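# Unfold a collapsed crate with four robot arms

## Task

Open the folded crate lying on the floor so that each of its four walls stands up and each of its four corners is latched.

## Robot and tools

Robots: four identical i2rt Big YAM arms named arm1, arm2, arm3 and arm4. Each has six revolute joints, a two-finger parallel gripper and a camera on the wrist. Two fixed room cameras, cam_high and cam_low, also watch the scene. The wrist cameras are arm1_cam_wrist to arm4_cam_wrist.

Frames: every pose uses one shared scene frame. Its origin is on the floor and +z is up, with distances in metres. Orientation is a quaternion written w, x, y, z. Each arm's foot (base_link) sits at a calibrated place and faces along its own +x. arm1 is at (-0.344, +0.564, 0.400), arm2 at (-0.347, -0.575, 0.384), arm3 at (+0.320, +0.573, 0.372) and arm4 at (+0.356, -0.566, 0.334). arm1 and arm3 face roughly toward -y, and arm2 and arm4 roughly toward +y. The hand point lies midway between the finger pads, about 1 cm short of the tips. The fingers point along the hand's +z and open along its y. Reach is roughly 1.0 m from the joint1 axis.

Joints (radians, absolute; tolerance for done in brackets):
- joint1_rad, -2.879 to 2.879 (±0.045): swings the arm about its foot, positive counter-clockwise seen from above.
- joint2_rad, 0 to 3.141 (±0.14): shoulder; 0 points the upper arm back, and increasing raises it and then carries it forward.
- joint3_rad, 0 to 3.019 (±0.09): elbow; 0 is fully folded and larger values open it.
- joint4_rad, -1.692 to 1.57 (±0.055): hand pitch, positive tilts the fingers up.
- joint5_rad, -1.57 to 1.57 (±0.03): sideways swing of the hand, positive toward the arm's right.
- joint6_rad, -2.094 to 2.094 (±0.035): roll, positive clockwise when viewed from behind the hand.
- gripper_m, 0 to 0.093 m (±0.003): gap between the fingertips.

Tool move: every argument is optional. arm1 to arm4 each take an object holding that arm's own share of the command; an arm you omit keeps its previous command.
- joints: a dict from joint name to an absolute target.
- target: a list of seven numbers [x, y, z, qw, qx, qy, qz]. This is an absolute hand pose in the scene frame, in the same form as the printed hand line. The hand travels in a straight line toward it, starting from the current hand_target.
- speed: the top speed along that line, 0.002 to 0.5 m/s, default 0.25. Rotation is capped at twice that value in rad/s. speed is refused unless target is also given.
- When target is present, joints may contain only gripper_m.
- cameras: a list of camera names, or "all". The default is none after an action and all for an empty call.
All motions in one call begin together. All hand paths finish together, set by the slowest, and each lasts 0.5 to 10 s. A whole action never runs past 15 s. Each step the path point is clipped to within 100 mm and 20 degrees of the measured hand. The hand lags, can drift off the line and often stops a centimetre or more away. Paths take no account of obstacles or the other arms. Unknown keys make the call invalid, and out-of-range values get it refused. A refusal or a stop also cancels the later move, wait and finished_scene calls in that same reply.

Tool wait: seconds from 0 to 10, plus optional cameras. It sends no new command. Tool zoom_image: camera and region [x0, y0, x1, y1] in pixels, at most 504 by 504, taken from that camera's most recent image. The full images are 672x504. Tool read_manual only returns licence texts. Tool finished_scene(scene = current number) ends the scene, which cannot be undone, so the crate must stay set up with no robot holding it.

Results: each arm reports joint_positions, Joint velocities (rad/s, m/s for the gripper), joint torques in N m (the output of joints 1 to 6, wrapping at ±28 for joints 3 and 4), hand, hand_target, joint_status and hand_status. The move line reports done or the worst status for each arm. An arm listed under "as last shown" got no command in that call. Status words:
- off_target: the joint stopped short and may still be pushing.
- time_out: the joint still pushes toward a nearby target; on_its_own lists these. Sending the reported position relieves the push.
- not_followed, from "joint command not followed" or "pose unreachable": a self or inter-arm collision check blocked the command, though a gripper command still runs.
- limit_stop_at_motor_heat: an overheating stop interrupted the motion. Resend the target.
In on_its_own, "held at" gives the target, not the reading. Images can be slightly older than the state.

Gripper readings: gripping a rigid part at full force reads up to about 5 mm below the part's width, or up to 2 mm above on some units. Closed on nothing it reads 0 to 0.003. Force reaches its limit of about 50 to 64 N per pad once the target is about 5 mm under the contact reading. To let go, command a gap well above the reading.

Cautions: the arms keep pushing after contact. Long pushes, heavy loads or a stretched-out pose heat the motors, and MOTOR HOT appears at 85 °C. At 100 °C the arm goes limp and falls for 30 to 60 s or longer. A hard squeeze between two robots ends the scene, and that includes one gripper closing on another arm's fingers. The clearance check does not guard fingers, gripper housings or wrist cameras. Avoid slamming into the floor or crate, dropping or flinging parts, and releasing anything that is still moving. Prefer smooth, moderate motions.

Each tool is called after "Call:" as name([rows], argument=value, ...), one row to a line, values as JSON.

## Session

Call:
move()

Scene clock: 0.00 s.
Joint torques (N m): no reading
Motor temperatures (°C): arm1=[27 28 28 26 23 23 25] | arm2=[23 24 24 24 27 26 24] | arm3=[26 24 26 23 26 23 27] | arm4=[24 26 26 29 26 24 26]
Heat: arm1: hottest joint2_rad 28 °C; arm2: hottest joint5_rad 27 °C; arm3: hottest gripper 27 °C; arm4: hottest joint4_rad 29 °C.
Joint velocities: within noise
arm1.joint_positions: joint1_rad=+0.789 joint2_rad=+0.425 joint3_rad=+1.402 joint4_rad=-1.276 joint5_rad=+0.217 joint6_rad=-0.687 gripper_m=+0.09396
arm1.joint_status: not commanded
arm1.hand: x=-0.2365 y=+0.4511 z=+0.9932 quat_wxyz=(-0.418, -0.026, -0.802, +0.426) (m; scene frame)
arm1.hand_target: x=-0.2404 y=+0.4538 z=+1.0017 quat_wxyz=(-0.426, -0.027, -0.795, +0.430) (m; scene frame)
arm1.hand_status: not commanded
arm2.joint_positions: joint1_rad=-0.187 joint2_rad=+0.448 joint3_rad=+1.696 joint4_rad=-1.263 joint5_rad=+0.249 joint6_rad=-0.242 gripper_m=+0.09396
arm2.joint_status: not commanded
arm2.hand: x=-0.2825 y=-0.5188 z=+1.0983 quat_wxyz=(-0.653, +0.415, -0.579, -0.258) (m; scene frame)
arm2.hand_target: x=-0.2830 y=-0.5203 z=+1.1047 quat_wxyz=(-0.657, +0.411, -0.575, -0.261) (m; scene frame)
arm2.hand_status: not commanded
arm3.joint_positions: joint1_rad=+0.868 joint2_rad=+0.482 joint3_rad=+1.633 joint4_rad=-1.455 joint5_rad=+0.267 joint6_rad=-0.464 gripper_m=+0.09396
arm3.joint_status: not commanded
arm3.hand: x=+0.3451 y=+0.4623 z=+1.0140 quat_wxyz=(-0.385, -0.257, -0.760, +0.456) (m; scene frame)
arm3.hand_target: x=+0.3424 y=+0.4658 z=+1.0199 quat_wxyz=(-0.391, -0.257, -0.755, +0.460) (m; scene frame)
arm3.hand_status: not commanded
arm4.joint_positions: joint1_rad=-0.127 joint2_rad=+0.568 joint3_rad=+1.615 joint4_rad=-1.161 joint5_rad=+0.181 joint6_rad=-0.762 gripper_m=+0.09396
arm4.joint_status: not commanded
arm4.hand: x=+0.3738 y=-0.3903 z=+1.0285 quat_wxyz=(-0.627, +0.673, -0.321, -0.224) (m; scene frame)
arm4.hand_target: x=+0.3742 y=-0.3960 z=+1.0355 quat_wxyz=(-0.633, +0.667, -0.319, -0.228) (m; scene frame)
arm4.hand_status: not commanded
pictures: arm1_cam_wrist, arm2_cam_wrist, arm3_cam_wrist, arm4_cam_wrist, cam_high, cam_low

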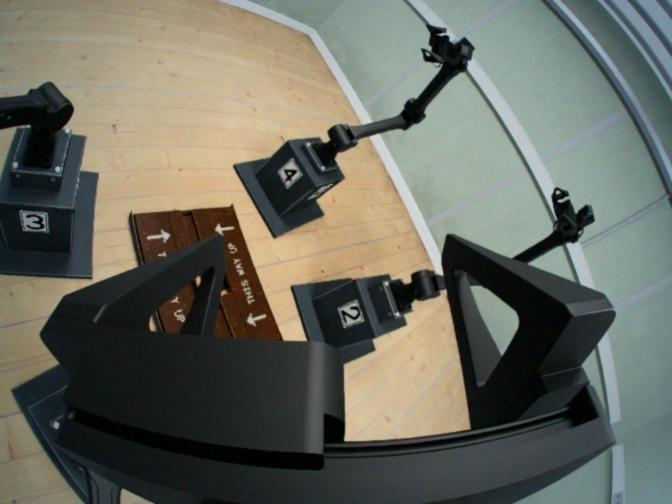

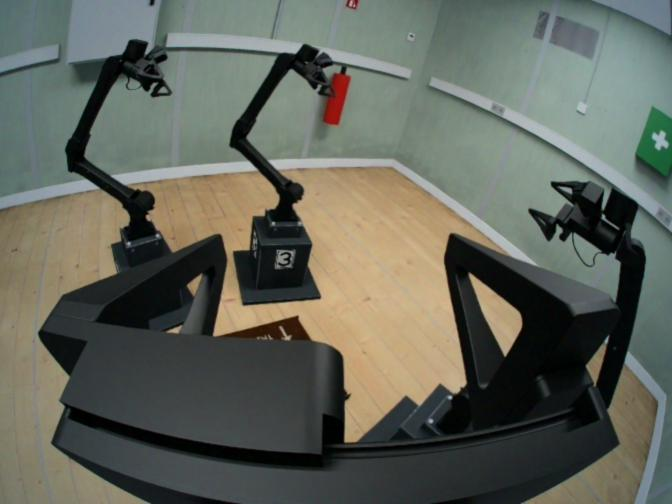

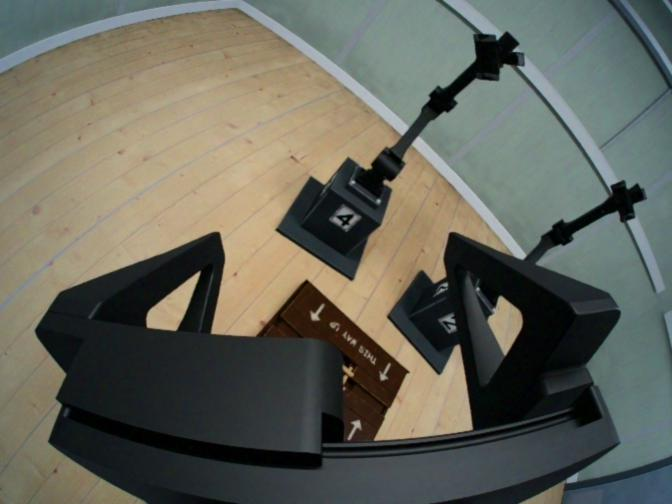

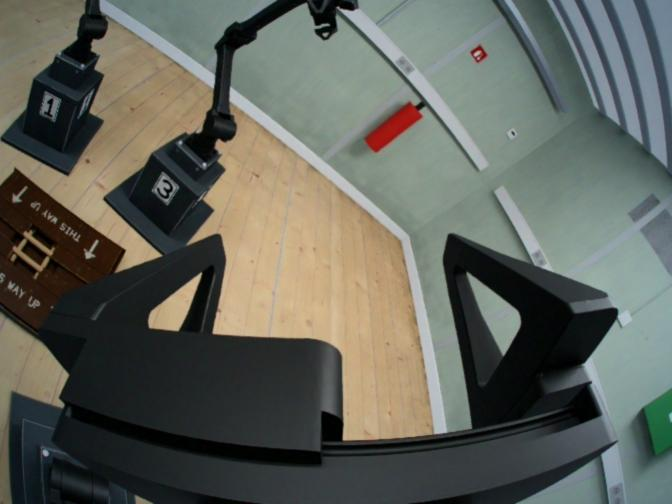

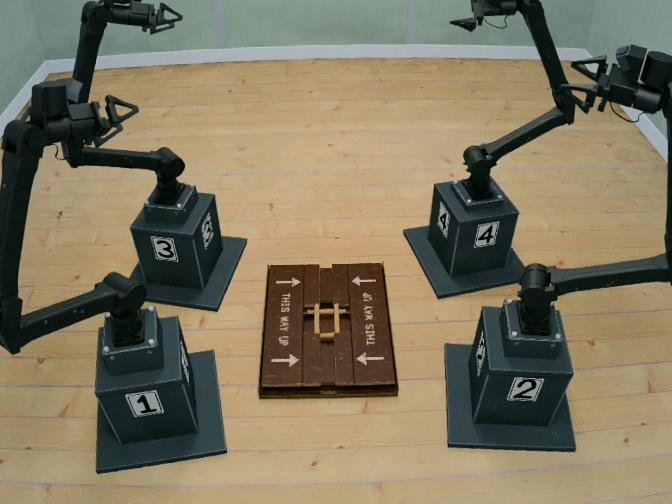

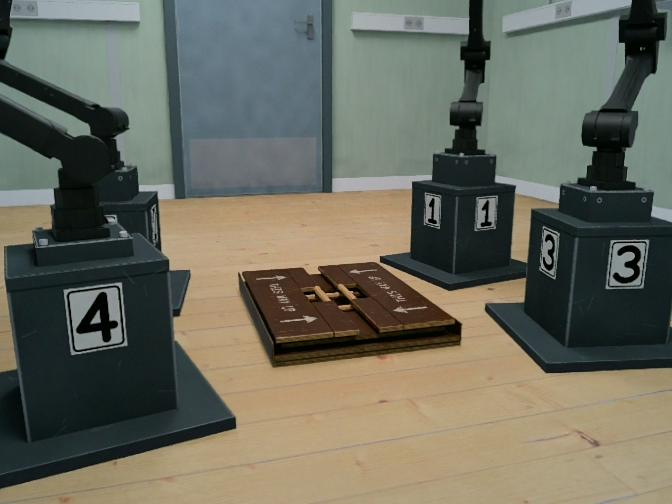

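Call:
move(arm2={"target":[-0.01,-0.1,0.35,0,0.019,1,0],"joints":{"gripper_m":0.055}}, arm3={"target":[-0.01,0.3,0.45,0,1,-0.019,0],"joints":{"gripper_m":0.055}}, arm1={"target":[-0.3,0.3,0.65,0,0.707,0.707,0],"joints":{"gripper_m":0.055}}, arm4={"target":[0.3,-0.3,0.65,0,0.707,-0.707,0],"joints":{"gripper_m":0.055}})

Call:
move(arm2={"target":[-0.008,-0.022,0.155,0,0.019,1,0],"joints":{"gripper_m":0.055}}, cameras=["arm2_cam_wrist","cam_high"])

Scene clock: 9.70 s.
Joint torques (N m): arm1=[-1.03 -6.36 7.79 0.34 0.09 0.2] | arm2=[-0.79 -20.66 8.58 -0.17 -0.04 0.08] | arm3=[-2.02 -9.7 9.74 -0.25 0.03 0.09] | arm4=[1.08 -4.01 9.06 -0.32 -0.15 0.28]
Motor temperatures (°C): arm1=[27 28 28 26 23 23 25] | arm2=[23 24 24 24 27 26 24] | arm3=[26 24 27 23 26 23 27] | arm4=[24 26 27 29 26 25 26]
Heat: arm1: hottest joint2_rad 28 °C; arm2: hottest joint5_rad 27 °C; arm3: hottest joint3_rad 27 °C; arm4: hottest joint4_rad 29 °C.
move: arm1 done; arm2 off_target; arm3 off_target; arm4 off_target
Joint velocities: within noise
arm1.joint_positions: joint1_rad=-0.013 joint2_rad=+1.040 joint3_rad=+1.060 joint4_rad=-1.592 joint5_rad=-0.016 joint6_rad=+0.141 gripper_m=+0.05506
arm1.joint_status: all done
arm1.hand: x=-0.2942 y=+0.2999 z=+0.6524 quat_wxyz=(-0.004, -0.696, -0.718, -0.003) (m; scene frame)
arm1.hand_target: x=-0.2968 y=+0.3017 z=+0.6494 quat_wxyz=(+0.002, -0.704, -0.710, -0.009) (m; scene frame)
arm1.hand_status: done (0.006 m and 1.8 deg from the pose sent, 0.380 m and 108.3 deg at the start)
arm2.joint_positions: joint1_rad=-0.476 joint2_rad=+2.079 joint3_rad=+1.440 joint4_rad=-0.972 joint5_rad=-0.007 joint6_rad=+0.972 gripper_m=+0.05513
arm2.joint_status: all done
arm2.hand: x=-0.0244 y=-0.1147 z=+0.3370 quat_wxyz=(+0.014, -0.006, -1.000, +0.014) (m; scene frame)
arm2.hand_target: x=-0.0119 y=-0.1040 z=+0.3473 quat_wxyz=(+0.007, -0.015, -1.000, +0.002) (m; scene frame)
arm2.hand_status: off_target (0.024 m and 2.7 deg from the pose sent, 0.900 m and 110.4 deg at the start)
arm3.joint_positions: joint1_rad=-0.653 joint2_rad=+1.559 joint3_rad=+1.036 joint4_rad=-1.078 joint5_rad=-0.004 joint6_rad=+0.734 gripper_m=+0.05513
arm3.joint_status: all done
arm3.hand: x=+0.0082 y=+0.3093 z=+0.4420 quat_wxyz=(+0.008, -1.000, +0.016, -0.014) (m; scene frame)
arm3.hand_target: x=-0.0075 y=+0.3022 z=+0.4486 quat_wxyz=(+0.002, -1.000, +0.024, -0.010) (m; scene frame)
arm3.hand_status: off_target (0.022 m and 1.9 deg from the pose sent, 0.686 m and 151.9 deg at the start; pose on its path clipped on 101 of 188 steps; a joint's target at an end of its range on 71 of 188 steps)
arm4.joint_positions: joint1_rad=-0.003 joint2_rad=+1.016 joint3_rad=+1.224 joint4_rad=-1.697 joint5_rad=-0.004 joint6_rad=+0.191 gripper_m=+0.05507
arm4.joint_status: all done
arm4.hand: x=+0.2999 y=-0.2980 z=+0.6542 quat_wxyz=(-0.021, +0.711, -0.702, -0.035) (m; scene frame)
arm4.hand_target: x=+0.3023 y=-0.3003 z=+0.6483 quat_wxyz=(-0.012, +0.703, -0.711, -0.024) (m; scene frame)
arm4.hand_status: off_target (0.005 m and 4.8 deg from the pose sent, 0.396 m and 90.6 deg at the start; a joint's target at an end of its range on 116 of 188 steps)
pictures: none
led back after a hold (arm3 arm): the arm was led back toward your command in small steps, so it may still be short of it.
pose unreachable (arm3 arm): on one or more control steps of this call this arm could not follow its commanded pose, so it was not sent that pose on those steps. It may still have moved: this result reports where it is.
cause: moving toward the commanded pose would bring two parts of the arm too close to each other (its wrist (the part past joint 4) and its wrist camera, 1 mm apart when it was first held).

Scene clock: 11.53 s.
Joint torques (N m): arm1=[-0.73 -6.18 7.94 0.23 0.07 0.13] | arm2=[0.97 -24.59 7.5 0.27 0.21 0.06] | arm3=[-1.73 -9.35 9.72 -0.24 0.06 0.1] | arm4=[1.08 -4.01 9.07 -0.32 -0.15 0.28]
Motor temperatures (°C): arm1=[27 28 28 26 23 23 25] | arm2=[23 25 24 24 27 26 24] | arm3=[26 24 27 23 26 23 27] | arm4=[24 26 27 29 26 25 26]
Heat: arm1: hottest joint2_rad 28 °C; arm2: hottest joint5_rad 27 °C; arm3: hottest joint3_rad 27 °C; arm4: hottest joint4_rad 29 °C.
move: arm2 off_target
Joint velocities: within noise
arm1, arm3, arm4: as last shown
arm2.joint_positions: joint1_rad=-0.410 joint2_rad=+2.544 joint3_rad=+1.740 joint4_rad=-0.798 joint5_rad=-0.002 joint6_rad=+1.051 gripper_m=+0.05513
arm2.joint_status: all done
arm2.hand: x=-0.0190 y=-0.0363 z=+0.1491 quat_wxyz=(+0.009, -0.013, -1.000, +0.013) (m; scene frame)
arm2.hand_target: x=-0.0115 y=-0.0213 z=+0.1557 quat_wxyz=(-0.001, -0.016, -1.000, +0.000) (m; scene frame)
arm2.hand_status: off_target (0.019 m and 1.9 deg from the pose sent, 0.205 m and 2.7 deg at the start)
arm3.hand_target: x=-0.0076 y=+0.3022 z=+0.4486 quat_wxyz=(+0.002, -1.000, +0.024, -0.010) (m; scene frame)
pictures: arm2_cam_wrist, cam_high

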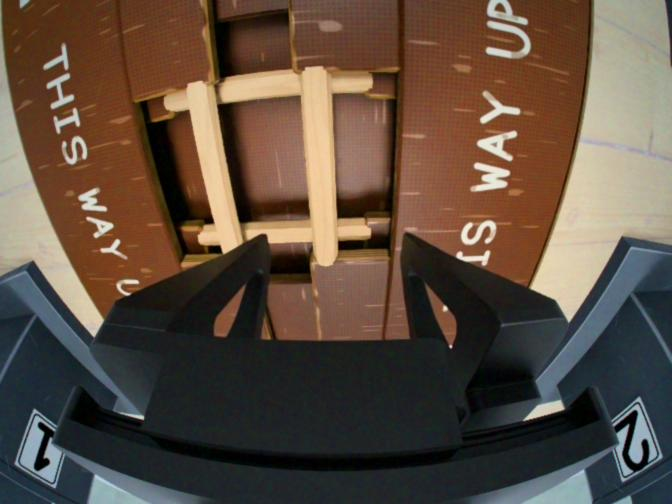

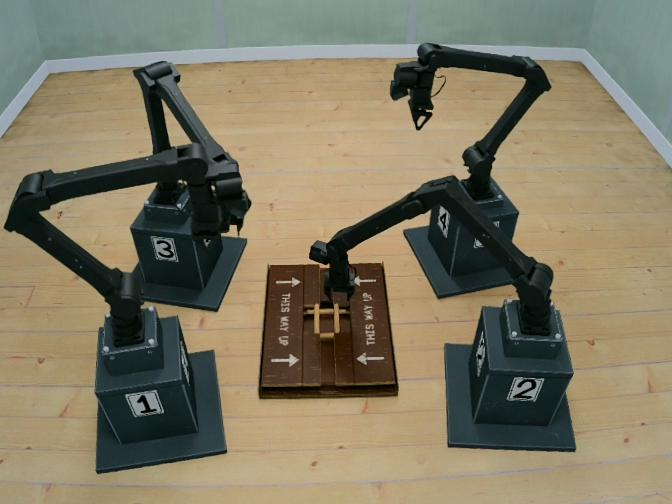

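Call:
move(arm2={"target":[-0.008,-0.019,0.085,0.012,0.022,1,0.012],"joints":{"gripper_m":0.055},"speed":0.15}, cameras=["arm2_cam_wrist","cam_low"])

Scene clock: 14.30 s.
Joint torques (N m): arm1=[-1.26 -6.71 7.98 0.35 0.07 0.14] | arm2=[0.15 -25.11 6.93 0.61 0.22 0.06] | arm3=[-1.61 -9.88 9.76 -0.18 0.07 0.09] | arm4=[1.08 -4.01 9.09 -0.32 -0.15 0.28]
Motor temperatures (°C): arm1=[27 28 29 26 23 23 25] | arm2=[23 25 24 24 27 26 24] | arm3=[26 24 28 23 26 23 27] | arm4=[24 26 27 29 26 25 26]
Heat: arm1: hottest joint3_rad 29 °C; arm2: hottest joint5_rad 27 °C; arm3: hottest joint3_rad 28 °C; arm4: hottest joint4_rad 29 °C.
move: arm2 off_target
Joint velocities: within noise
arm1, arm3, arm4: as last shown
arm2.joint_positions: joint1_rad=-0.411 joint2_rad=+2.687 joint3_rad=+1.794 joint4_rad=-0.693 joint5_rad=+0.005 joint6_rad=+1.062 gripper_m=+0.05513
arm2.joint_status: all done
arm2.hand: x=-0.0183 y=-0.0396 z=+0.0750 quat_wxyz=(+0.001, -0.019, -1.000, +0.007) (m; scene frame)
arm2.hand_target: x=-0.0082 y=-0.0211 z=+0.0848 quat_wxyz=(-0.012, -0.022, -1.000, -0.011) (m; scene frame)
arm2.hand_status: off_target (0.025 m and 2.7 deg from the pose sent, 0.067 m and 3.8 deg at the start)
pictures: arm2_cam_wrist, cam_low

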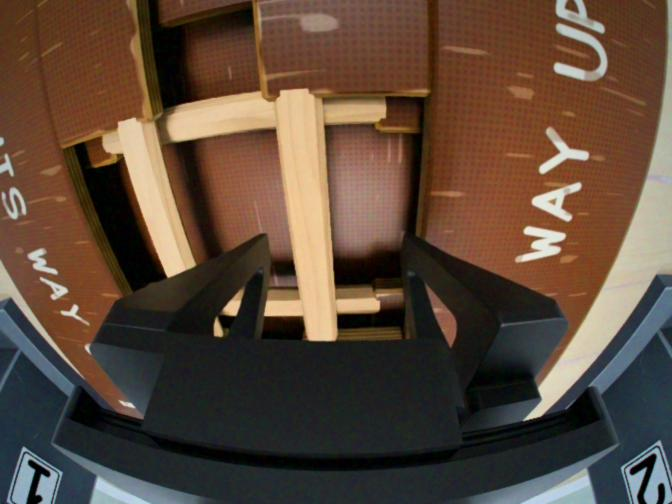

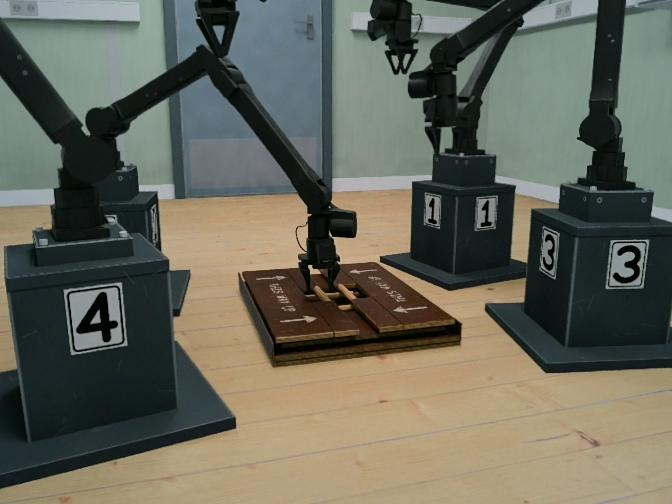

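Call:
move(arm2={"target":[-0.008,-0.0105,0.068,0.010,0.038,1,0.012],"joints":{"gripper_m":0.055},"speed":0.08}, cameras=["arm2_cam_wrist"])

Call:
move(arm2={"joints":{"gripper_m":0.01}}, cameras=["arm2_cam_wrist"])

Scene clock: 16.57 s.
Joint torques (N m): arm1=[-0.91 -6.24 8.01 0.23 0.06 0.17] | arm2=[0.79 -24.64 7.06 0.17 0.11 0.06] | arm3=[-1.85 -9.47 9.88 -0.17 0.07 0.08] | arm4=[1.08 -4.01 9.07 -0.32 -0.15 0.28]
Motor temperatures (°C): arm1=[27 28 29 26 23 23 25] | arm2=[23 25 24 24 27 26 24] | arm3=[26 24 28 23 26 23 27] | arm4=[24 26 27 29 26 25 26]
Heat: arm1: hottest joint3_rad 29 °C; arm2: hottest joint5_rad 27 °C; arm3: hottest joint3_rad 28 °C; arm4: hottest joint4_rad 29 °C.
move: arm2 off_target
Joint velocities: within noise
arm1, arm3, arm4: as last shown
arm2.joint_positions: joint1_rad=-0.411 joint2_rad=+2.728 joint3_rad=+1.858 joint4_rad=-0.693 joint5_rad=+0.005 joint6_rad=+1.101 gripper_m=+0.05513
arm2.joint_status: all done
arm2.hand: x=-0.0097 y=-0.0255 z=+0.0652 quat_wxyz=(-0.005, -0.039, -0.999, -0.003) (m; scene frame)
arm2.hand_target: x=-0.0080 y=-0.0106 z=+0.0683 quat_wxyz=(-0.010, -0.038, -0.999, -0.012) (m; scene frame)
arm2.hand_status: off_target (0.015 m and 1.2 deg from the pose sent, 0.032 m and 3.3 deg at the start)
pictures: arm2_cam_wrist

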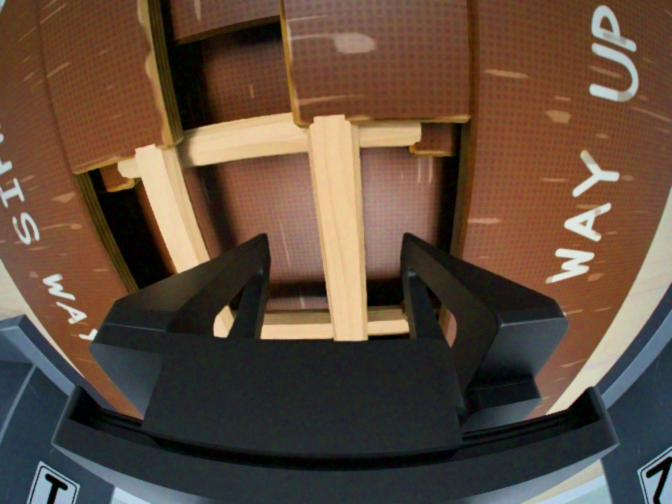

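Scene clock: 17.23 s.
Joint torques (N m): arm1=[-0.73 -6.36 7.92 0.38 0.05 0.21] | arm2=[0.32 -24.7 7.17 0.47 0.11 0.08] | arm3=[-1.73 -10.23 9.65 -0.16 0.05 0.09] | arm4=[1.08 -4.01 9.09 -0.32 -0.15 0.28]
Motor temperatures (°C): arm1=[27 28 29 26 23 23 25] | arm2=[23 25 25 24 27 26 24] | arm3=[26 24 28 23 26 23 27] | arm4=[24 26 27 29 26 25 26]
Heat: arm1: hottest joint3_rad 29 °C; arm2: hottest joint5_rad 27 °C; arm3: hottest joint3_rad 28 °C; arm4: hottest joint4_rad 29 °C.
move: arm2 off_target
Joint velocities: within noise
arm1, arm3, arm4: as last shown
arm2.joint_positions: joint1_rad=-0.411 joint2_rad=+2.728 joint3_rad=+1.858 joint4_rad=-0.700 joint5_rad=+0.011 joint6_rad=+1.099 gripper_m=+0.01409
arm2.joint_status: gripper_m off_target (ended at +0.01412, target +0.01000)
arm2.hand: x=-0.0098 y=-0.0277 z=+0.0652 quat_wxyz=(-0.006, -0.038, -0.999, +0.002) (m; scene frame)
arm2.hand_target: x=-0.0071 y=-0.0110 z=+0.0685 quat_wxyz=(-0.013, -0.038, -0.999, -0.011) (m; scene frame)
arm2.hand_status: not commanded
pictures: arm2_cam_wrist

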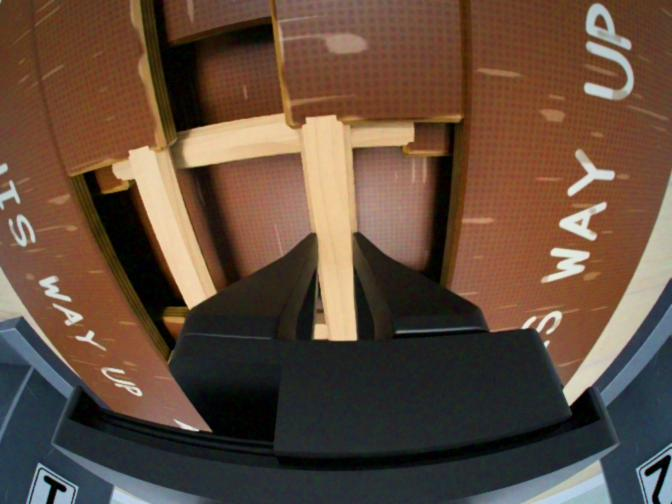

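Call:
move(arm2={"joints":{"gripper_m":0.055}})

Call:
move(arm2={"target":[-0.008,-0.0125,0.057,0.010,0.038,1,0.012],"joints":{"gripper_m":0.055},"speed":0.08})

Call:
move(arm2={"joints":{"gripper_m":0.01}})

Scene clock: 18.93 s.
Joint torques (N m): arm1=[-1.55 -6.48 7.95 0.02 0.07 0.19] | arm2=[0.85 -24.64 7.12 0.46 0.12 0.06] | arm3=[-1.44 -10.23 9.69 -0.28 0.02 0.11] | arm4=[1.08 -4.07 9.07 -0.32 -0.15 0.28]
Motor temperatures (°C): arm1=[27 28 29 26 23 23 25] | arm2=[23 25 25 24 27 26 25] | arm3=[26 24 29 23 26 23 27] | arm4=[24 26 27 29 26 25 26]
Heat: arm1: hottest joint3_rad 29 °C; arm2: hottest joint5_rad 27 °C; arm3: hottest joint3_rad 29 °C; arm4: hottest joint4_rad 29 °C.
move: arm2 done
Joint velocities: within noise
arm1, arm3, arm4: as last shown
arm2.joint_positions: joint1_rad=-0.413 joint2_rad=+2.728 joint3_rad=+1.860 joint4_rad=-0.700 joint5_rad=+0.005 joint6_rad=+1.102 gripper_m=+0.05479
arm2.joint_status: all done
arm2.hand: x=-0.0095 y=-0.0269 z=+0.0656 quat_wxyz=(-0.003, -0.040, -0.999, +0.000) (m; scene frame)
arm2.hand_target: x=-0.0069 y=-0.0108 z=+0.0686 quat_wxyz=(-0.011, -0.039, -0.999, -0.013) (m; scene frame)
arm2.hand_status: not commanded
pictures: none

Scene clock: 20.00 s.
Joint torques (N m): arm1=[-0.62 -6.71 7.95 0.39 0.06 0.21] | arm2=[0.79 -24.35 7.25 0.69 0.1 0.03] | arm3=[-1.61 -10.52 9.7 -0.24 0.03 0.11] | arm4=[1.08 -4.01 9.07 -0.31 -0.15 0.28]
Motor temperatures (°C): arm1=[27 28 29 26 23 23 25] | arm2=[23 25 25 24 27 26 25] | arm3=[26 24 29 23 26 23 27] | arm4=[24 26 27 29 26 25 26]
Heat: arm1: hottest joint3_rad 29 °C; arm2: hottest joint5_rad 27 °C; arm3: hottest joint3_rad 29 °C; arm4: hottest joint4_rad 29 °C.
move: arm2 off_target
Joint velocities: within noise
arm1, arm3, arm4: as last shown
arm2.joint_positions: joint1_rad=-0.413 joint2_rad=+2.746 joint3_rad=+1.866 joint4_rad=-0.696 joint5_rad=+0.005 joint6_rad=+1.102 gripper_m=+0.05487
arm2.joint_status: all done
arm2.hand: x=-0.0115 y=-0.0303 z=+0.0557 quat_wxyz=(-0.001, -0.040, -0.999, +0.003) (m; scene frame)
arm2.hand_target: x=-0.0083 y=-0.0129 z=+0.0576 quat_wxyz=(-0.010, -0.038, -0.999, -0.012) (m; scene frame)
arm2.hand_status: off_target (0.018 m and 2.0 deg from the pose sent, 0.017 m and 1.6 deg at the start)
pictures: none

Scene clock: 20.80 s.
Joint torques (N m): arm1=[-0.62 -6.71 7.97 0.08 0.07 0.17] | arm2=[0.79 -24.59 6.93 0.51 0 0.21] | arm3=[-1.55 -10.34 9.65 -0.2 0.04 0.1] | arm4=[1.08 -4.07 9.09 -0.32 -0.15 0.28]
Motor temperatures (°C): arm1=[27 28 29 26 23 23 25] | arm2=[23 25 25 24 27 26 25] | arm3=[26 24 29 23 26 23 27] | arm4=[24 26 27 29 26 25 26]
Heat: arm1: hottest joint3_rad 29 °C; arm2: hottest joint5_rad 27 °C; arm3: hottest joint3_rad 29 °C; arm4: hottest joint4_rad 29 °C.
move: arm2 off_target
Joint velocities: within noise
arm1, arm3, arm4: as last shown
arm2.joint_positions: joint1_rad=-0.408 joint2_rad=+2.748 joint3_rad=+1.869 joint4_rad=-0.691 joint5_rad=+0.014 joint6_rad=+1.085 gripper_m=+0.01731
arm2.joint_status: gripper_m off_target (ended at +0.01735, target +0.01000)
arm2.hand: x=-0.0115 y=-0.0278 z=+0.0555 quat_wxyz=(-0.007, -0.029, -1.000, +0.003) (m; scene frame)
arm2.hand_target: x=-0.0100 y=-0.0122 z=+0.0574 quat_wxyz=(-0.013, -0.035, -0.999, -0.010) (m; scene frame)
arm2.hand_status: not commanded
pictures: none

Call:
move(arm2={"target":[-0.010,-0.030,0.118,0.004,0.036,0.992,0.122],"speed":0.12})

Call:
move(arm2={"target":[-0.012,-0.062,0.169,0.009,0.036,0.97,0.242],"speed":0.12})

Call:
move(arm2={"target":[-0.016,-0.107,0.212,0.014,0.034,0.924,0.383],"speed":0.12})

Call:
move(arm2={"target":[-0.021,-0.165,0.235,0.019,0.032,0.857,0.515],"speed":0.12})

Call:
move(arm2={"target":[-0.025,-0.213,0.241,0.021,0.031,0.819,0.574],"speed":0.09}, arm3={"target":[-0.012,0.12,0.27,0,1,-0.03,0],"joints":{"gripper_m":0.055},"speed":0.3}, cameras=["cam_high","cam_low","arm3_cam_wrist"])

Scene clock: 24.90 s.
Joint torques (N m): arm1=[-0.97 -6.53 7.83 0.42 0.08 0.18] | arm2=[-0.91 -27.87 3.03 0.1 -0.29 0.16] | arm3=[-1.44 -10.23 9.58 -0.17 0.04 0.13] | arm4=[1.08 -4.07 9.09 -0.32 -0.15 0.28]
Motor temperatures (°C): arm1=[27 28 29 26 23 23 25] | arm2=[23 26 25 24 27 26 25] | arm3=[26 24 30 23 26 23 27] | arm4=[24 26 27 29 26 25 26]
Heat: arm1: hottest joint3_rad 29 °C; arm2: hottest joint5_rad 27 °C; arm3: hottest joint3_rad 30 °C; arm4: hottest joint4_rad 29 °C.
move: arm2 off_target
Joint velocities: within noise
arm1.joint_positions: joint1_rad=-0.013 joint2_rad=+1.040 joint3_rad=+1.060 joint4_rad=-1.592 joint5_rad=-0.016 joint6_rad=+0.141 gripper_m=+0.05506
arm1.joint_status: not commanded
arm1.hand: x=-0.2942 y=+0.2999 z=+0.6524 quat_wxyz=(-0.004, -0.696, -0.718, -0.003) (m; scene frame)
arm1.hand_target: x=-0.2968 y=+0.3017 z=+0.6494 quat_wxyz=(+0.002, -0.704, -0.710, -0.009) (m; scene frame)
arm1.hand_status: not commanded
arm2.joint_positions: joint1_rad=-0.445 joint2_rad=+2.590 joint3_rad=+1.590 joint4_rad=-0.361 joint5_rad=-0.113 joint6_rad=+1.055 gripper_m=+0.01729
arm2.joint_status: not commanded
arm2.hand: x=-0.0123 y=-0.0315 z=+0.0927 quat_wxyz=(-0.007, -0.026, -0.993, -0.119) (m; scene frame)
arm2.hand_target: x=-0.0052 y=-0.0301 z=+0.1168 quat_wxyz=(-0.007, -0.040, -0.991, -0.126) (m; scene frame)
arm2.hand_status: off_target (0.025 m and 1.2 deg from the pose sent, 0.063 m and 14.4 deg at the start)
arm3.joint_positions: joint1_rad=-0.653 joint2_rad=+1.559 joint3_rad=+1.036 joint4_rad=-1.078 joint5_rad=-0.004 joint6_rad=+0.734 gripper_m=+0.05513
arm3.joint_status: not commanded
arm3.hand: x=+0.0082 y=+0.3093 z=+0.4420 quat_wxyz=(+0.008, -1.000, +0.016, -0.014) (m; scene frame)
arm3.hand_target: x=-0.0076 y=+0.3022 z=+0.4486 quat_wxyz=(+0.002, -1.000, +0.024, -0.010) (m; scene frame)
arm3.hand_status: not commanded
arm4.joint_positions: joint1_rad=-0.003 joint2_rad=+1.016 joint3_rad=+1.224 joint4_rad=-1.697 joint5_rad=-0.004 joint6_rad=+0.191 gripper_m=+0.05507
arm4.joint_status: not commanded
arm4.hand: x=+0.2999 y=-0.2980 z=+0.6542 quat_wxyz=(-0.021, +0.711, -0.702, -0.035) (m; scene frame)
arm4.hand_target: x=+0.3023 y=-0.3003 z=+0.6483 quat_wxyz=(-0.012, +0.703, -0.711, -0.024) (m; scene frame)
arm4.hand_status: not commanded
pictures: none

Scene clock: 26.57 s.
Joint torques (N m): arm1=[-0.56 -6.42 7.91 0.42 0.05 0.17] | arm2=[-1.03 -25.35 1.96 -0.05 -0.37 0.08] | arm3=[-1.79 -9.7 9.74 -0.16 0.06 0.11] | arm4=[1.08 -4.07 9.07 -0.32 -0.15 0.28]
Motor temperatures (°C): arm1=[27 28 30 26 23 23 25] | arm2=[23 27 25 24 27 26 25] | arm3=[26 24 30 23 26 23 27] | arm4=[24 26 27 29 26 25 26]
Heat: arm1: hottest joint3_rad 30 °C; arm2: hottest joint2_rad 27 °C; arm3: hottest joint3_rad 30 °C; arm4: hottest joint4_rad 29 °C.
move: arm2 off_target
Joint velocities: within noise
arm1, arm3, arm4: as last shown
arm2.joint_positions: joint1_rad=-0.503 joint2_rad=+2.414 joint3_rad=+1.295 joint4_rad=-0.025 joint5_rad=-0.251 joint6_rad=+1.039 gripper_m=+0.01730
arm2.joint_status: not commanded
arm2.hand: x=-0.0123 y=-0.0542 z=+0.1520 quat_wxyz=(-0.015, -0.026, -0.970, -0.243) (m; scene frame)
arm2.hand_target: x=-0.0117 y=-0.0615 z=+0.1681 quat_wxyz=(-0.009, -0.037, -0.970, -0.242) (m; scene frame)
arm2.hand_status: off_target (0.019 m and 1.4 deg from the pose sent, 0.082 m and 14.4 deg at the start)
pictures: none

Scene clock: 28.50 s.
Joint torques (N m): arm1=[-0.91 -6.36 8.02 0.25 0.09 0.19] | arm2=[-0.67 -21.71 1.13 0.8 -0.61 0.12] | arm3=[-1.9 -9.93 9.61 -0.14 0.04 0.08] | arm4=[1.08 -4.07 9.07 -0.32 -0.15 0.28]
Motor temperatures (°C): arm1=[27 28 30 26 23 23 25] | arm2=[23 27 25 24 27 26 25] | arm3=[26 24 30 23 26 23 27] | arm4=[24 26 27 29 26 25 26]
Heat: arm1: hottest joint3_rad 30 °C; arm2: hottest joint2_rad 27 °C; arm3: hottest joint3_rad 30 °C; arm4: hottest joint4_rad 29 °C.
move: arm2 off_target
Joint velocities: within noise
arm1, arm3, arm4: as last shown
arm2.joint_positions: joint1_rad=-0.603 joint2_rad=+2.303 joint3_rad=+1.021 joint4_rad=+0.380 joint5_rad=-0.446 joint6_rad=+1.039 gripper_m=+0.01727
arm2.joint_status: not commanded
arm2.hand: x=-0.0126 y=-0.0981 z=+0.2036 quat_wxyz=(-0.022, -0.023, -0.924, -0.382) (m; scene frame)
arm2.hand_target: x=-0.0170 y=-0.1066 z=+0.2116 quat_wxyz=(-0.012, -0.035, -0.924, -0.380) (m; scene frame)
arm2.hand_status: off_target (0.013 m and 1.6 deg from the pose sent, 0.080 m and 16.9 deg at the start)
pictures: none

Scene clock: 30.50 s.
Joint torques (N m): arm1=[-1.32 -7 7.9 0.21 0.07 0.19] | arm2=[-0.26 -17.26 0.53 1.84 -1.1 0.05] | arm3=[-1.85 -9.88 9.62 -0.06 0.04 0.11] | arm4=[1.08 -4.01 9.07 -0.32 -0.15 0.28]
Motor temperatures (°C): arm1=[27 28 30 26 23 23 25] | arm2=[23 27 25 24 27 26 25] | arm3=[26 24 31 23 26 23 27] | arm4=[24 26 27 29 26 25 26]
Heat: arm1: hottest joint3_rad 30 °C; arm2: hottest joint2_rad 27 °C; arm3: hottest joint3_rad 31 °C; arm4: hottest joint4_rad 29 °C.
move: arm2 done
Joint velocities: within noise
arm1, arm3, arm4: as last shown
arm2.joint_positions: joint1_rad=-0.744 joint2_rad=+2.326 joint3_rad=+0.818 joint4_rad=+0.855 joint5_rad=-0.670 joint6_rad=+1.105 gripper_m=+0.01705
arm2.joint_status: not commanded
arm2.hand: x=-0.0124 y=-0.1596 z=+0.2351 quat_wxyz=(-0.031, -0.032, -0.858, -0.511) (m; scene frame)
arm2.hand_target: x=-0.0212 y=-0.1646 z=+0.2350 quat_wxyz=(-0.018, -0.035, -0.857, -0.514) (m; scene frame)
arm2.hand_status: done (0.010 m and 1.4 deg from the pose sent, 0.074 m and 17.1 deg at the start)
pictures: none

Scene clock: 32.33 s.
Joint torques (N m): arm1=[-1.2 -6.95 7.98 0.2 0.03 0.19] | arm2=[-0.62 -16.21 -0.5 2.15 -0.98 -0.02] | arm3=[-0.03 -14.62 7.88 0.4 0.35 0.11] | arm4=[1.08 -4.01 9.07 -0.34 -0.15 0.28]
Motor temperatures (°C): arm1=[27 28 30 26 23 23 25] | arm2=[23 27 25 24 27 26 25] | arm3=[26 24 31 23 26 23 27] | arm4=[24 26 27 29 26 25 26]
Heat: arm1: hottest joint3_rad 30 °C; arm2: hottest joint2_rad 27 °C; arm3: hottest joint3_rad 31 °C; arm4: hottest joint4_rad 29 °C.
move: arm2 off_target; arm3 off_target
Joint velocities: within noise
arm1, arm4: as last shown
arm2.joint_positions: joint1_rad=-0.852 joint2_rad=+2.403 joint3_rad=+0.755 joint4_rad=+1.124 joint5_rad=-0.828 joint6_rad=+1.153 gripper_m=+0.01679
arm2.joint_status: not commanded
arm2.hand: x=-0.0124 y=-0.2017 z=+0.2429 quat_wxyz=(-0.031, -0.030, -0.817, -0.575) (m; scene frame)
arm2.hand_target: x=-0.0209 y=-0.2084 z=+0.2431 quat_wxyz=(-0.022, -0.032, -0.816, -0.577) (m; scene frame)
arm2.hand_status: off_target (0.017 m and 1.1 deg from the pose sent, 0.055 m and 8.6 deg at the start)
arm3.joint_positions: joint1_rad=-0.425 joint2_rad=+2.117 joint3_rad=+1.342 joint4_rad=-0.807 joint5_rad=+0.003 joint6_rad=+0.987 gripper_m=+0.05513
arm3.joint_status: all done
arm3.hand: x=-0.0066 y=+0.1359 z=+0.2737 quat_wxyz=(+0.006, -1.000, +0.028, -0.003) (m; scene frame)
arm3.hand_target: x=-0.0124 y=+0.1227 z=+0.2693 quat_wxyz=(+0.002, -1.000, +0.029, +0.001) (m; scene frame)
arm3.hand_status: off_target (0.017 m and 0.8 deg from the pose sent, 0.257 m and 2.5 deg at the start)
pictures: arm3_cam_wrist, cam_high, cam_low

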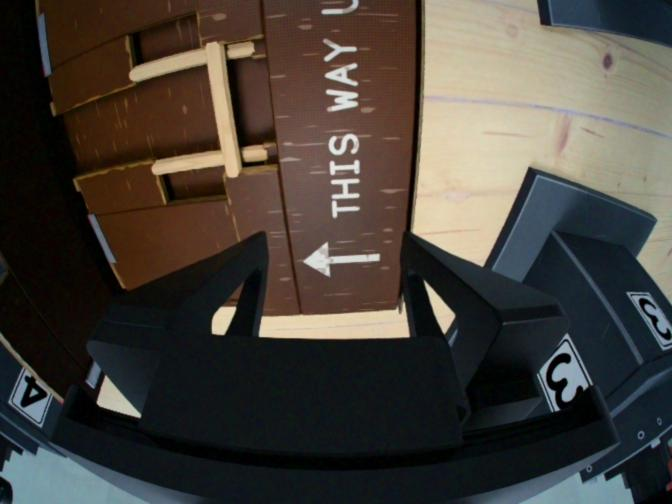

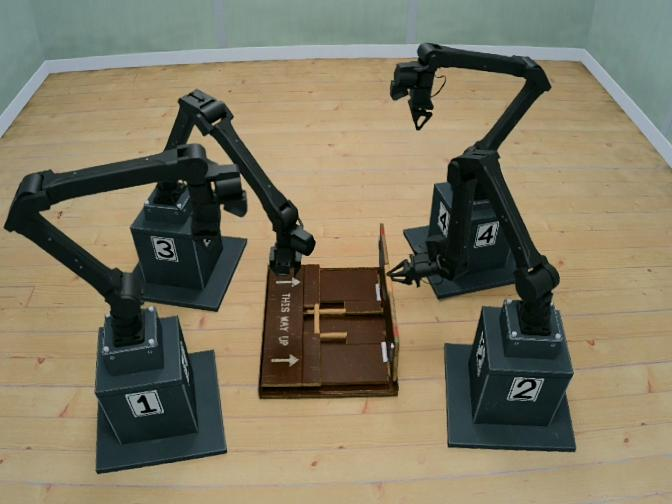

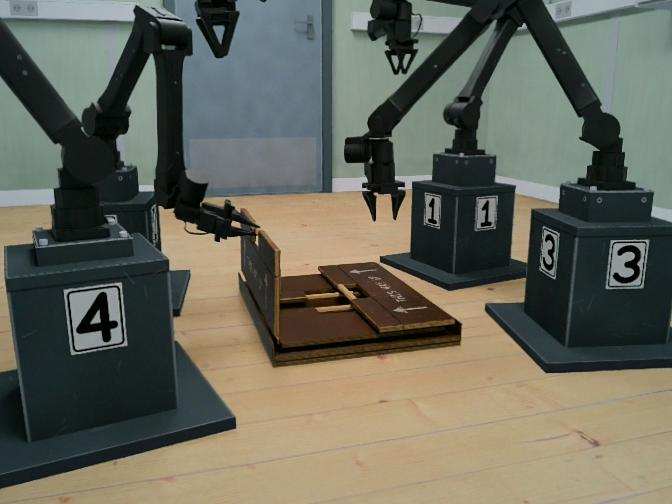

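Call:
move(arm2={"target":[-0.025,-0.219,0.243,0.021,0.031,0.819,0.574],"speed":0.09}, arm3={"target":[-0.020,0.024,0.088,0.009,1,-0.038,0.007],"joints":{"gripper_m":0.055},"speed":0.2}, cameras=["arm3_cam_wrist"])

Scene clock: 38.87 s.
Joint torques (N m): arm1=[-1.26 -6.48 8.02 0.2 0.1 0.16] | arm2=[-0.73 -16.62 -1.36 1.73 -0.99 -0.2] | arm3=[0.26 -18.2 7.35 -0.17 0.05 0.15] | arm4=[1.08 -4.07 9.07 -0.34 -0.15 0.28]
Motor temperatures (°C): arm1=[27 28 30 26 23 23 25] | arm2=[23 27 24 24 27 26 25] | arm3=[26 25 30 23 26 23 27] | arm4=[24 26 27 29 26 25 26]
Heat: arm1: hottest joint3_rad 30 °C; arm2: hottest joint2_rad 27 °C; arm3: hottest joint3_rad 30 °C; arm4: hottest joint4_rad 29 °C.
move: arm2 off_target; arm3 off_target
Joint velocities: within noise
arm1, arm4: as last shown
arm2.joint_positions: joint1_rad=-0.867 joint2_rad=+2.403 joint3_rad=+0.745 joint4_rad=+1.128 joint5_rad=-0.842 joint6_rad=+1.143 gripper_m=+0.01670
arm2.joint_status: not commanded
arm2.hand: x=-0.0128 y=-0.2089 z=+0.2431 quat_wxyz=(-0.030, -0.030, -0.817, -0.575) (m; scene frame)
arm2.hand_target: x=-0.0250 y=-0.2184 z=+0.2431 quat_wxyz=(-0.021, -0.030, -0.818, -0.574) (m; scene frame)
arm2.hand_status: off_target (0.016 m and 1.1 deg from the pose sent, 0.021 m and 1.1 deg at the start)
arm3.joint_positions: joint1_rad=-0.351 joint2_rad=+2.618 joint3_rad=+1.773 joint4_rad=-0.708 joint5_rad=-0.014 joint6_rad=+1.078 gripper_m=+0.05513
arm3.joint_status: all done
arm3.hand: x=-0.0216 y=+0.0313 z=+0.0980 quat_wxyz=(-0.011, -0.999, +0.037, -0.003) (m; scene frame)
arm3.hand_target: x=-0.0175 y=+0.0244 z=+0.0876 quat_wxyz=(-0.009, -0.999, +0.036, -0.006) (m; scene frame)
arm3.hand_status: off_target (0.012 m and 0.5 deg from the pose sent, 0.217 m and 2.1 deg at the start)
pictures: arm3_cam_wrist

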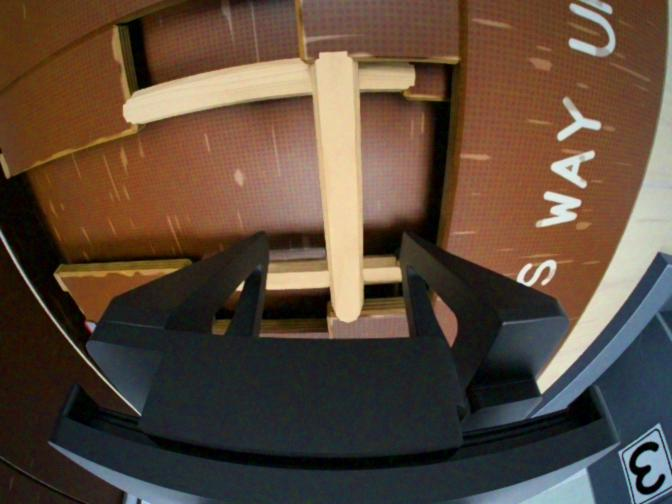

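Call:
move(arm3={"target":[-0.020,0.027,0.043,0.009,1,-0.038,0.007],"joints":{"gripper_m":0.055},"speed":0.08})

Call:
move(arm3={"joints":{"gripper_m":0.01}}, cameras=["arm3_cam_wrist"])

Scene clock: 41.67 s.
Joint torques (N m): arm1=[-1.14 -6.48 7.91 0.23 0.11 0.16] | arm2=[-0.67 -16.62 -1.36 1.73 -1 -0.2] | arm3=[-0.21 -18.14 7.04 0.62 0.03 0.14] | arm4=[1.14 -4.01 9.07 -0.32 -0.15 0.28]
Motor temperatures (°C): arm1=[27 28 30 26 23 23 25] | arm2=[23 27 24 24 27 26 25] | arm3=[26 25 30 23 26 23 27] | arm4=[24 26 27 29 26 25 26]
Heat: arm1: hottest joint3_rad 30 °C; arm2: hottest joint2_rad 27 °C; arm3: hottest joint3_rad 30 °C; arm4: hottest joint4_rad 29 °C.
move: arm3 off_target
Joint velocities: within noise
arm1, arm2, arm4: as last shown
arm3.joint_positions: joint1_rad=-0.356 joint2_rad=+2.710 joint3_rad=+1.826 joint4_rad=-0.692 joint5_rad=-0.015 joint6_rad=+1.078 gripper_m=+0.05513
arm3.joint_status: all done
arm3.hand: x=-0.0205 y=+0.0378 z=+0.0546 quat_wxyz=(-0.002, -0.999, +0.039, -0.009) (m; scene frame)
arm3.hand_target: x=-0.0218 y=+0.0298 z=+0.0437 quat_wxyz=(-0.009, -0.999, +0.040, -0.007) (m; scene frame)
arm3.hand_status: off_target (0.016 m and 0.8 deg from the pose sent, 0.055 m and 0.5 deg at the start)
pictures: none

Scene clock: 42.47 s.
Joint torques (N m): arm1=[-0.85 -6.89 7.97 0.23 0.06 0.18] | arm2=[-0.73 -16.62 -1.37 1.73 -1 -0.2] | arm3=[-0.32 -18.67 6.82 0.57 0.02 0.45] | arm4=[1.08 -4.07 9.07 -0.32 -0.15 0.28]
Motor temperatures (°C): arm1=[27 28 30 26 23 23 25] | arm2=[23 27 24 24 27 26 25] | arm3=[26 25 30 23 26 23 27] | arm4=[24 26 27 29 26 25 26]
Heat: arm1: hottest joint3_rad 30 °C; arm2: hottest joint2_rad 27 °C; arm3: hottest joint3_rad 30 °C; arm4: hottest joint4_rad 29 °C.
move: arm3 off_target
Joint velocities: within noise
arm1, arm2, arm4: as last shown
arm3.joint_positions: joint1_rad=-0.353 joint2_rad=+2.711 joint3_rad=+1.828 joint4_rad=-0.684 joint5_rad=-0.006 joint6_rad=+1.043 gripper_m=+0.01700
arm3.joint_status: gripper_m off_target (ended at +0.01703, target +0.01000)
arm3.hand: x=-0.0213 y=+0.0359 z=+0.0540 quat_wxyz=(-0.003, -1.000, +0.020, -0.003) (m; scene frame)
arm3.hand_target: x=-0.0213 y=+0.0294 z=+0.0429 quat_wxyz=(-0.007, -0.999, +0.038, -0.003) (m; scene frame)
arm3.hand_status: not commanded
pictures: arm3_cam_wrist

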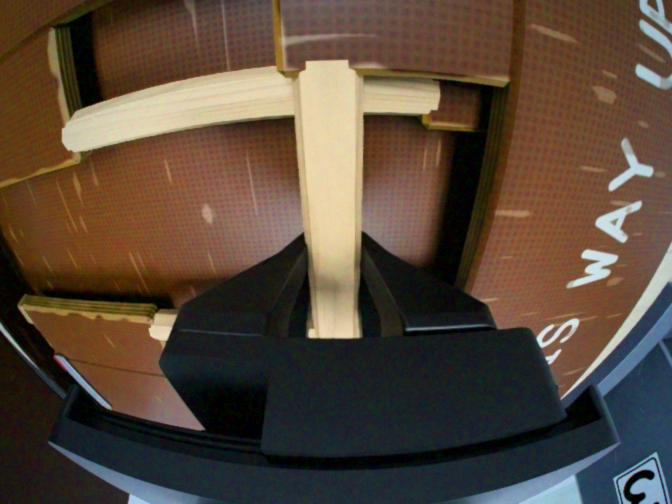

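Call:
move(arm3={"target":[-0.021,0.041,0.118,0.122,0.9925,-0.025,-0.003],"speed":0.12})

Call:
move(arm3={"target":[-0.019,0.071,0.17,0.242,0.97,-0.025,-0.006],"speed":0.12})

Call:
move(arm3={"target":[-0.017,0.119,0.212,0.383,0.924,-0.024,-0.01],"speed":0.12})

Call:
move(arm3={"target":[-0.014,0.179,0.237,0.515,0.857,-0.022,-0.013],"speed":0.12})

Call:
move(arm3={"target":[-0.012,0.227,0.241,0.574,0.819,-0.02,-0.015],"speed":0.09})

Call:
move(arm3={"target":[-0.012,0.234,0.243,0.574,0.819,-0.02,-0.015],"speed":0.09}, arm4={"target":[0.04,0.0,0.25,0.0,0.693,-0.721,0.0],"joints":{"gripper_m":0.055}}, cameras=["cam_high","cam_low","arm4_cam_wrist"])

Scene clock: 46.37 s.
Joint torques (N m): arm1=[-1.08 -6.59 7.99 0.29 0.09 0.17] | arm2=[-0.79 -16.62 -1.35 1.72 -1 -0.2] | arm3=[-1.03 -22.07 2.55 0.28 -0.17 0.29] | arm4=[1.08 -4.07 9.07 -0.32 -0.15 0.28]
Motor temperatures (°C): arm1=[27 28 31 26 23 23 25] | arm2=[23 27 24 25 27 26 25] | arm3=[26 26 30 23 26 23 27] | arm4=[24 26 28 29 26 25 26]
Heat: arm1: hottest joint3_rad 31 °C; arm2: hottest joint2_rad 27 °C; arm3: hottest joint3_rad 30 °C; arm4: hottest joint4_rad 29 °C.
move: arm3 off_target
Joint velocities: within noise
arm1.joint_positions: joint1_rad=-0.013 joint2_rad=+1.040 joint3_rad=+1.060 joint4_rad=-1.592 joint5_rad=-0.016 joint6_rad=+0.141 gripper_m=+0.05506
arm1.joint_status: not commanded
arm1.hand: x=-0.2942 y=+0.2999 z=+0.6524 quat_wxyz=(-0.004, -0.696, -0.718, -0.003) (m; scene frame)
arm1.hand_target: x=-0.2968 y=+0.3017 z=+0.6494 quat_wxyz=(+0.002, -0.704, -0.710, -0.009) (m; scene frame)
arm1.hand_status: not commanded
arm2: as last shown
arm3.joint_positions: joint1_rad=-0.383 joint2_rad=+2.536 joint3_rad=+1.552 joint4_rad=-0.372 joint5_rad=-0.116 joint6_rad=+1.009 gripper_m=+0.01690
arm3.joint_status: not commanded
arm3.hand: x=-0.0208 y=+0.0375 z=+0.1011 quat_wxyz=(-0.121, -0.993, +0.012, +0.009) (m; scene frame)
arm3.hand_target: x=-0.0233 y=+0.0396 z=+0.1180 quat_wxyz=(-0.125, -0.992, +0.026, +0.005) (m; scene frame)
arm3.hand_status: off_target (0.017 m and 1.6 deg from the pose sent, 0.064 m and 13.7 deg at the start)
arm4.joint_positions: joint1_rad=-0.003 joint2_rad=+1.016 joint3_rad=+1.224 joint4_rad=-1.697 joint5_rad=-0.004 joint6_rad=+0.191 gripper_m=+0.05507
arm4.joint_status: not commanded
arm4.hand: x=+0.2999 y=-0.2980 z=+0.6542 quat_wxyz=(-0.021, +0.711, -0.702, -0.035) (m; scene frame)
arm4.hand_target: x=+0.3023 y=-0.3003 z=+0.6483 quat_wxyz=(-0.012, +0.703, -0.711, -0.024) (m; scene frame)
arm4.hand_status: not commanded
pictures: none

Scene clock: 48.07 s.
Joint torques (N m): arm1=[-0.97 -6.42 7.9 0.29 0.04 0.17] | arm2=[-0.73 -16.62 -1.36 1.73 -1 -0.2] | arm3=[-1.49 -20.54 1.4 0.27 -0.39 0.2] | arm4=[1.08 -4.07 9.07 -0.32 -0.15 0.28]
Motor temperatures (°C): arm1=[27 28 31 26 23 23 25] | arm2=[23 27 24 25 28 26 25] | arm3=[26 26 30 23 26 23 27] | arm4=[24 26 28 29 26 25 26]
Heat: arm1: hottest joint3_rad 31 °C; arm2: hottest joint5_rad 28 °C; arm3: hottest joint3_rad 30 °C; arm4: hottest joint4_rad 29 °C.
move: arm3 off_target
Joint velocities: within noise
arm1, arm2, arm4: as last shown
arm3.joint_positions: joint1_rad=-0.443 joint2_rad=+2.364 joint3_rad=+1.272 joint4_rad=-0.050 joint5_rad=-0.262 joint6_rad=+0.990 gripper_m=+0.01678
arm3.joint_status: not commanded
arm3.hand: x=-0.0208 y=+0.0591 z=+0.1588 quat_wxyz=(-0.246, -0.969, +0.011, +0.017) (m; scene frame)
arm3.hand_target: x=-0.0192 y=+0.0700 z=+0.1694 quat_wxyz=(-0.242, -0.970, +0.026, +0.006) (m; scene frame)
arm3.hand_status: off_target (0.016 m and 2.1 deg from the pose sent, 0.077 m and 14.2 deg at the start)
pictures: none

Scene clock: 49.97 s.
Joint torques (N m): arm1=[-1.26 -6.59 7.87 0.24 0.07 0.21] | arm2=[-0.73 -16.62 -1.36 1.73 -1 -0.2] | arm3=[-1.44 -17.49 0.43 1.05 -0.44 0.19] | arm4=[1.08 -4.07 9.09 -0.32 -0.15 0.28]
Motor temperatures (°C): arm1=[27 28 31 26 23 23 25] | arm2=[23 27 24 25 28 26 25] | arm3=[26 26 30 23 26 23 27] | arm4=[24 26 28 29 26 25 26]
Heat: arm1: hottest joint3_rad 31 °C; arm2: hottest joint5_rad 28 °C; arm3: hottest joint3_rad 30 °C; arm4: hottest joint4_rad 29 °C.
move: arm3 off_target
Joint velocities: within noise
arm1, arm2, arm4: as last shown
arm3.joint_positions: joint1_rad=-0.549 joint2_rad=+2.251 joint3_rad=+1.006 joint4_rad=+0.341 joint5_rad=-0.478 joint6_rad=+0.989 gripper_m=+0.01658
arm3.joint_status: not commanded
arm3.hand: x=-0.0205 y=+0.1026 z=+0.2110 quat_wxyz=(-0.388, -0.921, +0.007, +0.022) (m; scene frame)
arm3.hand_target: x=-0.0150 y=+0.1175 z=+0.2120 quat_wxyz=(-0.381, -0.924, +0.025, +0.008) (m; scene frame)
arm3.hand_status: off_target (0.017 m and 2.4 deg from the pose sent, 0.080 m and 16.7 deg at the start)
pictures: none

Scene clock: 51.93 s.
Joint torques (N m): arm1=[-1.14 -6.71 7.95 0.32 0.06 0.18] | arm2=[-0.73 -16.56 -1.36 1.72 -1 -0.2] | arm3=[-1.55 -13.22 0.13 2.77 -0.58 0.25] | arm4=[1.08 -4.07 9.09 -0.32 -0.15 0.28]
Motor temperatures (°C): arm1=[27 28 31 26 23 23 25] | arm2=[23 27 24 25 28 26 25] | arm3=[26 26 30 23 26 23 27] | arm4=[24 26 28 29 26 25 26]
Heat: arm1: hottest joint3_rad 31 °C; arm2: hottest joint5_rad 28 °C; arm3: hottest joint3_rad 30 °C; arm4: hottest joint4_rad 29 °C.
move: arm3 off_target
Joint velocities: within noise
arm1, arm2, arm4: as last shown
arm3.joint_positions: joint1_rad=-0.704 joint2_rad=+2.254 joint3_rad=+0.800 joint4_rad=+0.775 joint5_rad=-0.735 joint6_rad=+1.027 gripper_m=+0.01620
arm3.joint_status: not commanded
arm3.hand: x=-0.0194 y=+0.1682 z=+0.2447 quat_wxyz=(-0.516, -0.856, +0.006, +0.027) (m; scene frame)
arm3.hand_target: x=-0.0139 y=+0.1790 z=+0.2375 quat_wxyz=(-0.515, -0.857, +0.024, +0.013) (m; scene frame)
arm3.hand_status: off_target (0.014 m and 2.4 deg from the pose sent, 0.081 m and 16.5 deg at the start)
pictures: none

Scene clock: 53.43 s.
Joint torques (N m): arm1=[-0.91 -6.83 7.99 0.34 0.06 0.18] | arm2=[-0.79 -16.56 -1.37 1.73 -1 -0.2] | arm3=[-2.02 -12.16 -1.05 2.52 -0.61 0.1] | arm4=[1.08 -4.07 9.07 -0.32 -0.15 0.28]
Motor temperatures (°C): arm1=[27 28 31 26 23 23 25] | arm2=[23 27 24 25 28 26 25] | arm3=[26 26 29 23 26 23 28] | arm4=[24 26 28 29 26 25 26]
Heat: arm1: hottest joint3_rad 31 °C; arm2: hottest joint5_rad 28 °C; arm3: hottest joint3_rad 29 °C; arm4: hottest joint4_rad 29 °C.
move: arm3 off_target
Joint velocities: within noise
arm1, arm2, arm4: as last shown
arm3.joint_positions: joint1_rad=-0.807 joint2_rad=+2.328 joint3_rad=+0.745 joint4_rad=+1.027 joint5_rad=-0.902 joint6_rad=+1.076 gripper_m=+0.01604
arm3.joint_status: not commanded
arm3.hand: x=-0.0189 y=+0.2065 z=+0.2515 quat_wxyz=(-0.579, -0.815, +0.002, +0.023) (m; scene frame)
arm3.hand_target: x=-0.0129 y=+0.2193 z=+0.2437 quat_wxyz=(-0.577, -0.816, +0.017, +0.013) (m; scene frame)
arm3.hand_status: off_target (0.024 m and 2.4 deg from the pose sent, 0.059 m and 8.2 deg at the start)
pictures: none

Scene clock: 56.67 s.
Joint torques (N m): arm1=[-0.85 -6.36 7.9 0.36 0.07 0.18] | arm2=[-0.79 -16.62 -1.36 1.72 -1 -0.2] | arm3=[-3.37 -12.86 -2.3 2.17 -0.77 -0.12] | arm4=[2.02 -20.54 11.73 -0.53 0.01 0.28]
Motor temperatures (°C): arm1=[27 28 31 26 23 23 25] | arm2=[23 27 24 25 28 26 25] | arm3=[26 26 29 23 26 23 28] | arm4=[24 26 28 29 26 25 26]
Heat: arm1: hottest joint3_rad 31 °C; arm2: hottest joint5_rad 28 °C; arm3: hottest joint3_rad 29 °C; arm4: hottest joint4_rad 29 °C.
move: arm3 off_target; arm4 off_target
Joint velocities: within noise
arm1: as last shown
arm2.joint_positions: joint1_rad=-0.867 joint2_rad=+2.403 joint3_rad=+0.745 joint4_rad=+1.128 joint5_rad=-0.842 joint6_rad=+1.143 gripper_m=+0.01670
arm2.joint_status: not commanded
arm2.hand: x=-0.0128 y=-0.2089 z=+0.2431 quat_wxyz=(-0.030, -0.030, -0.817, -0.575) (m; scene frame)
arm2.hand_target: x=-0.0250 y=-0.2184 z=+0.2431 quat_wxyz=(-0.021, -0.030, -0.818, -0.574) (m; scene frame)
arm2.hand_status: not commanded
arm3.joint_positions: joint1_rad=-0.814 joint2_rad=+2.328 joint3_rad=+0.742 joint4_rad=+1.027 joint5_rad=-0.909 joint6_rad=+1.072 gripper_m=+0.01601
arm3.joint_status: not commanded
arm3.hand: x=-0.0193 y=+0.2096 z=+0.2516 quat_wxyz=(-0.580, -0.814, +0.002, +0.023) (m; scene frame)
arm3.hand_target: x=-0.0120 y=+0.2329 z=+0.2434 quat_wxyz=(-0.574, -0.818, +0.021, +0.015) (m; scene frame)
arm3.hand_status: off_target (0.027 m and 2.4 deg from the pose sent, 0.030 m and 2.4 deg at the start)
arm4.joint_positions: joint1_rad=+0.301 joint2_rad=+2.269 joint3_rad=+1.678 joint4_rad=-0.988 joint5_rad=+0.004 joint6_rad=+0.528 gripper_m=+0.05507
arm4.joint_status: all done
arm4.hand: x=+0.0489 y=-0.0136 z=+0.2503 quat_wxyz=(+0.000, +0.700, -0.714, +0.005) (m; scene frame)
arm4.hand_target: x=+0.0403 y=-0.0055 z=+0.2481 quat_wxyz=(-0.002, +0.696, -0.718, +0.001) (m; scene frame)
arm4.hand_status: off_target (0.016 m and 1.3 deg from the pose sent, 0.565 m and 5.6 deg at the start)
pictures: arm4_cam_wrist, cam_high, cam_low

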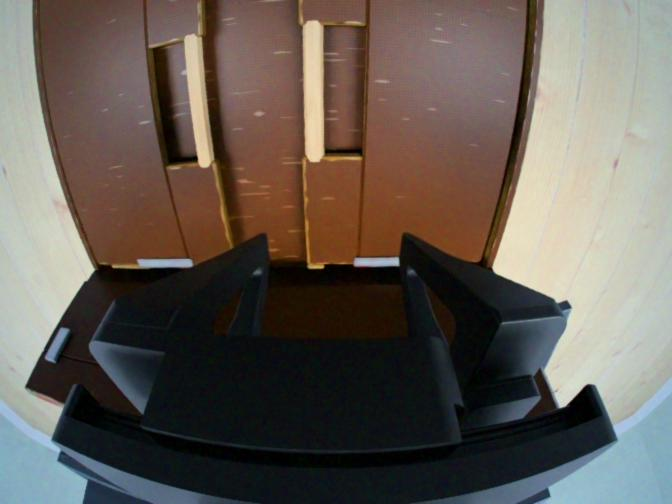

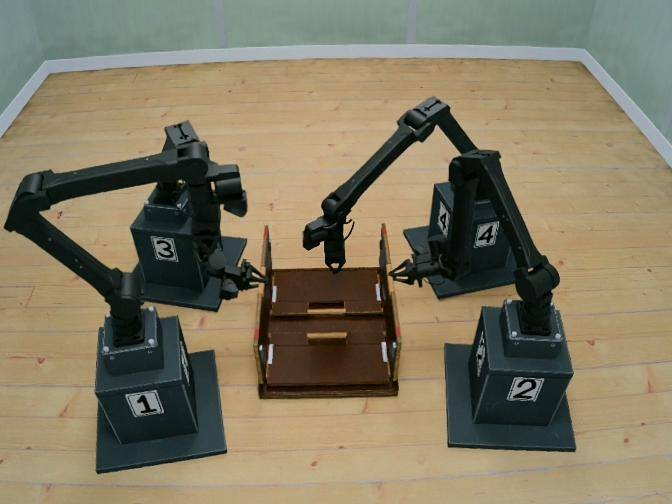

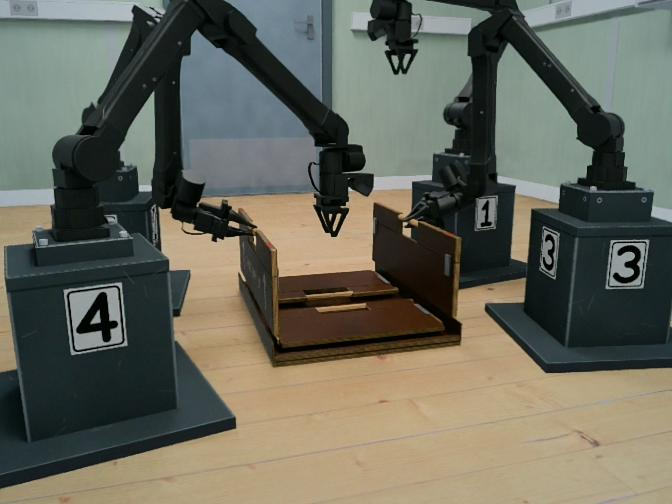

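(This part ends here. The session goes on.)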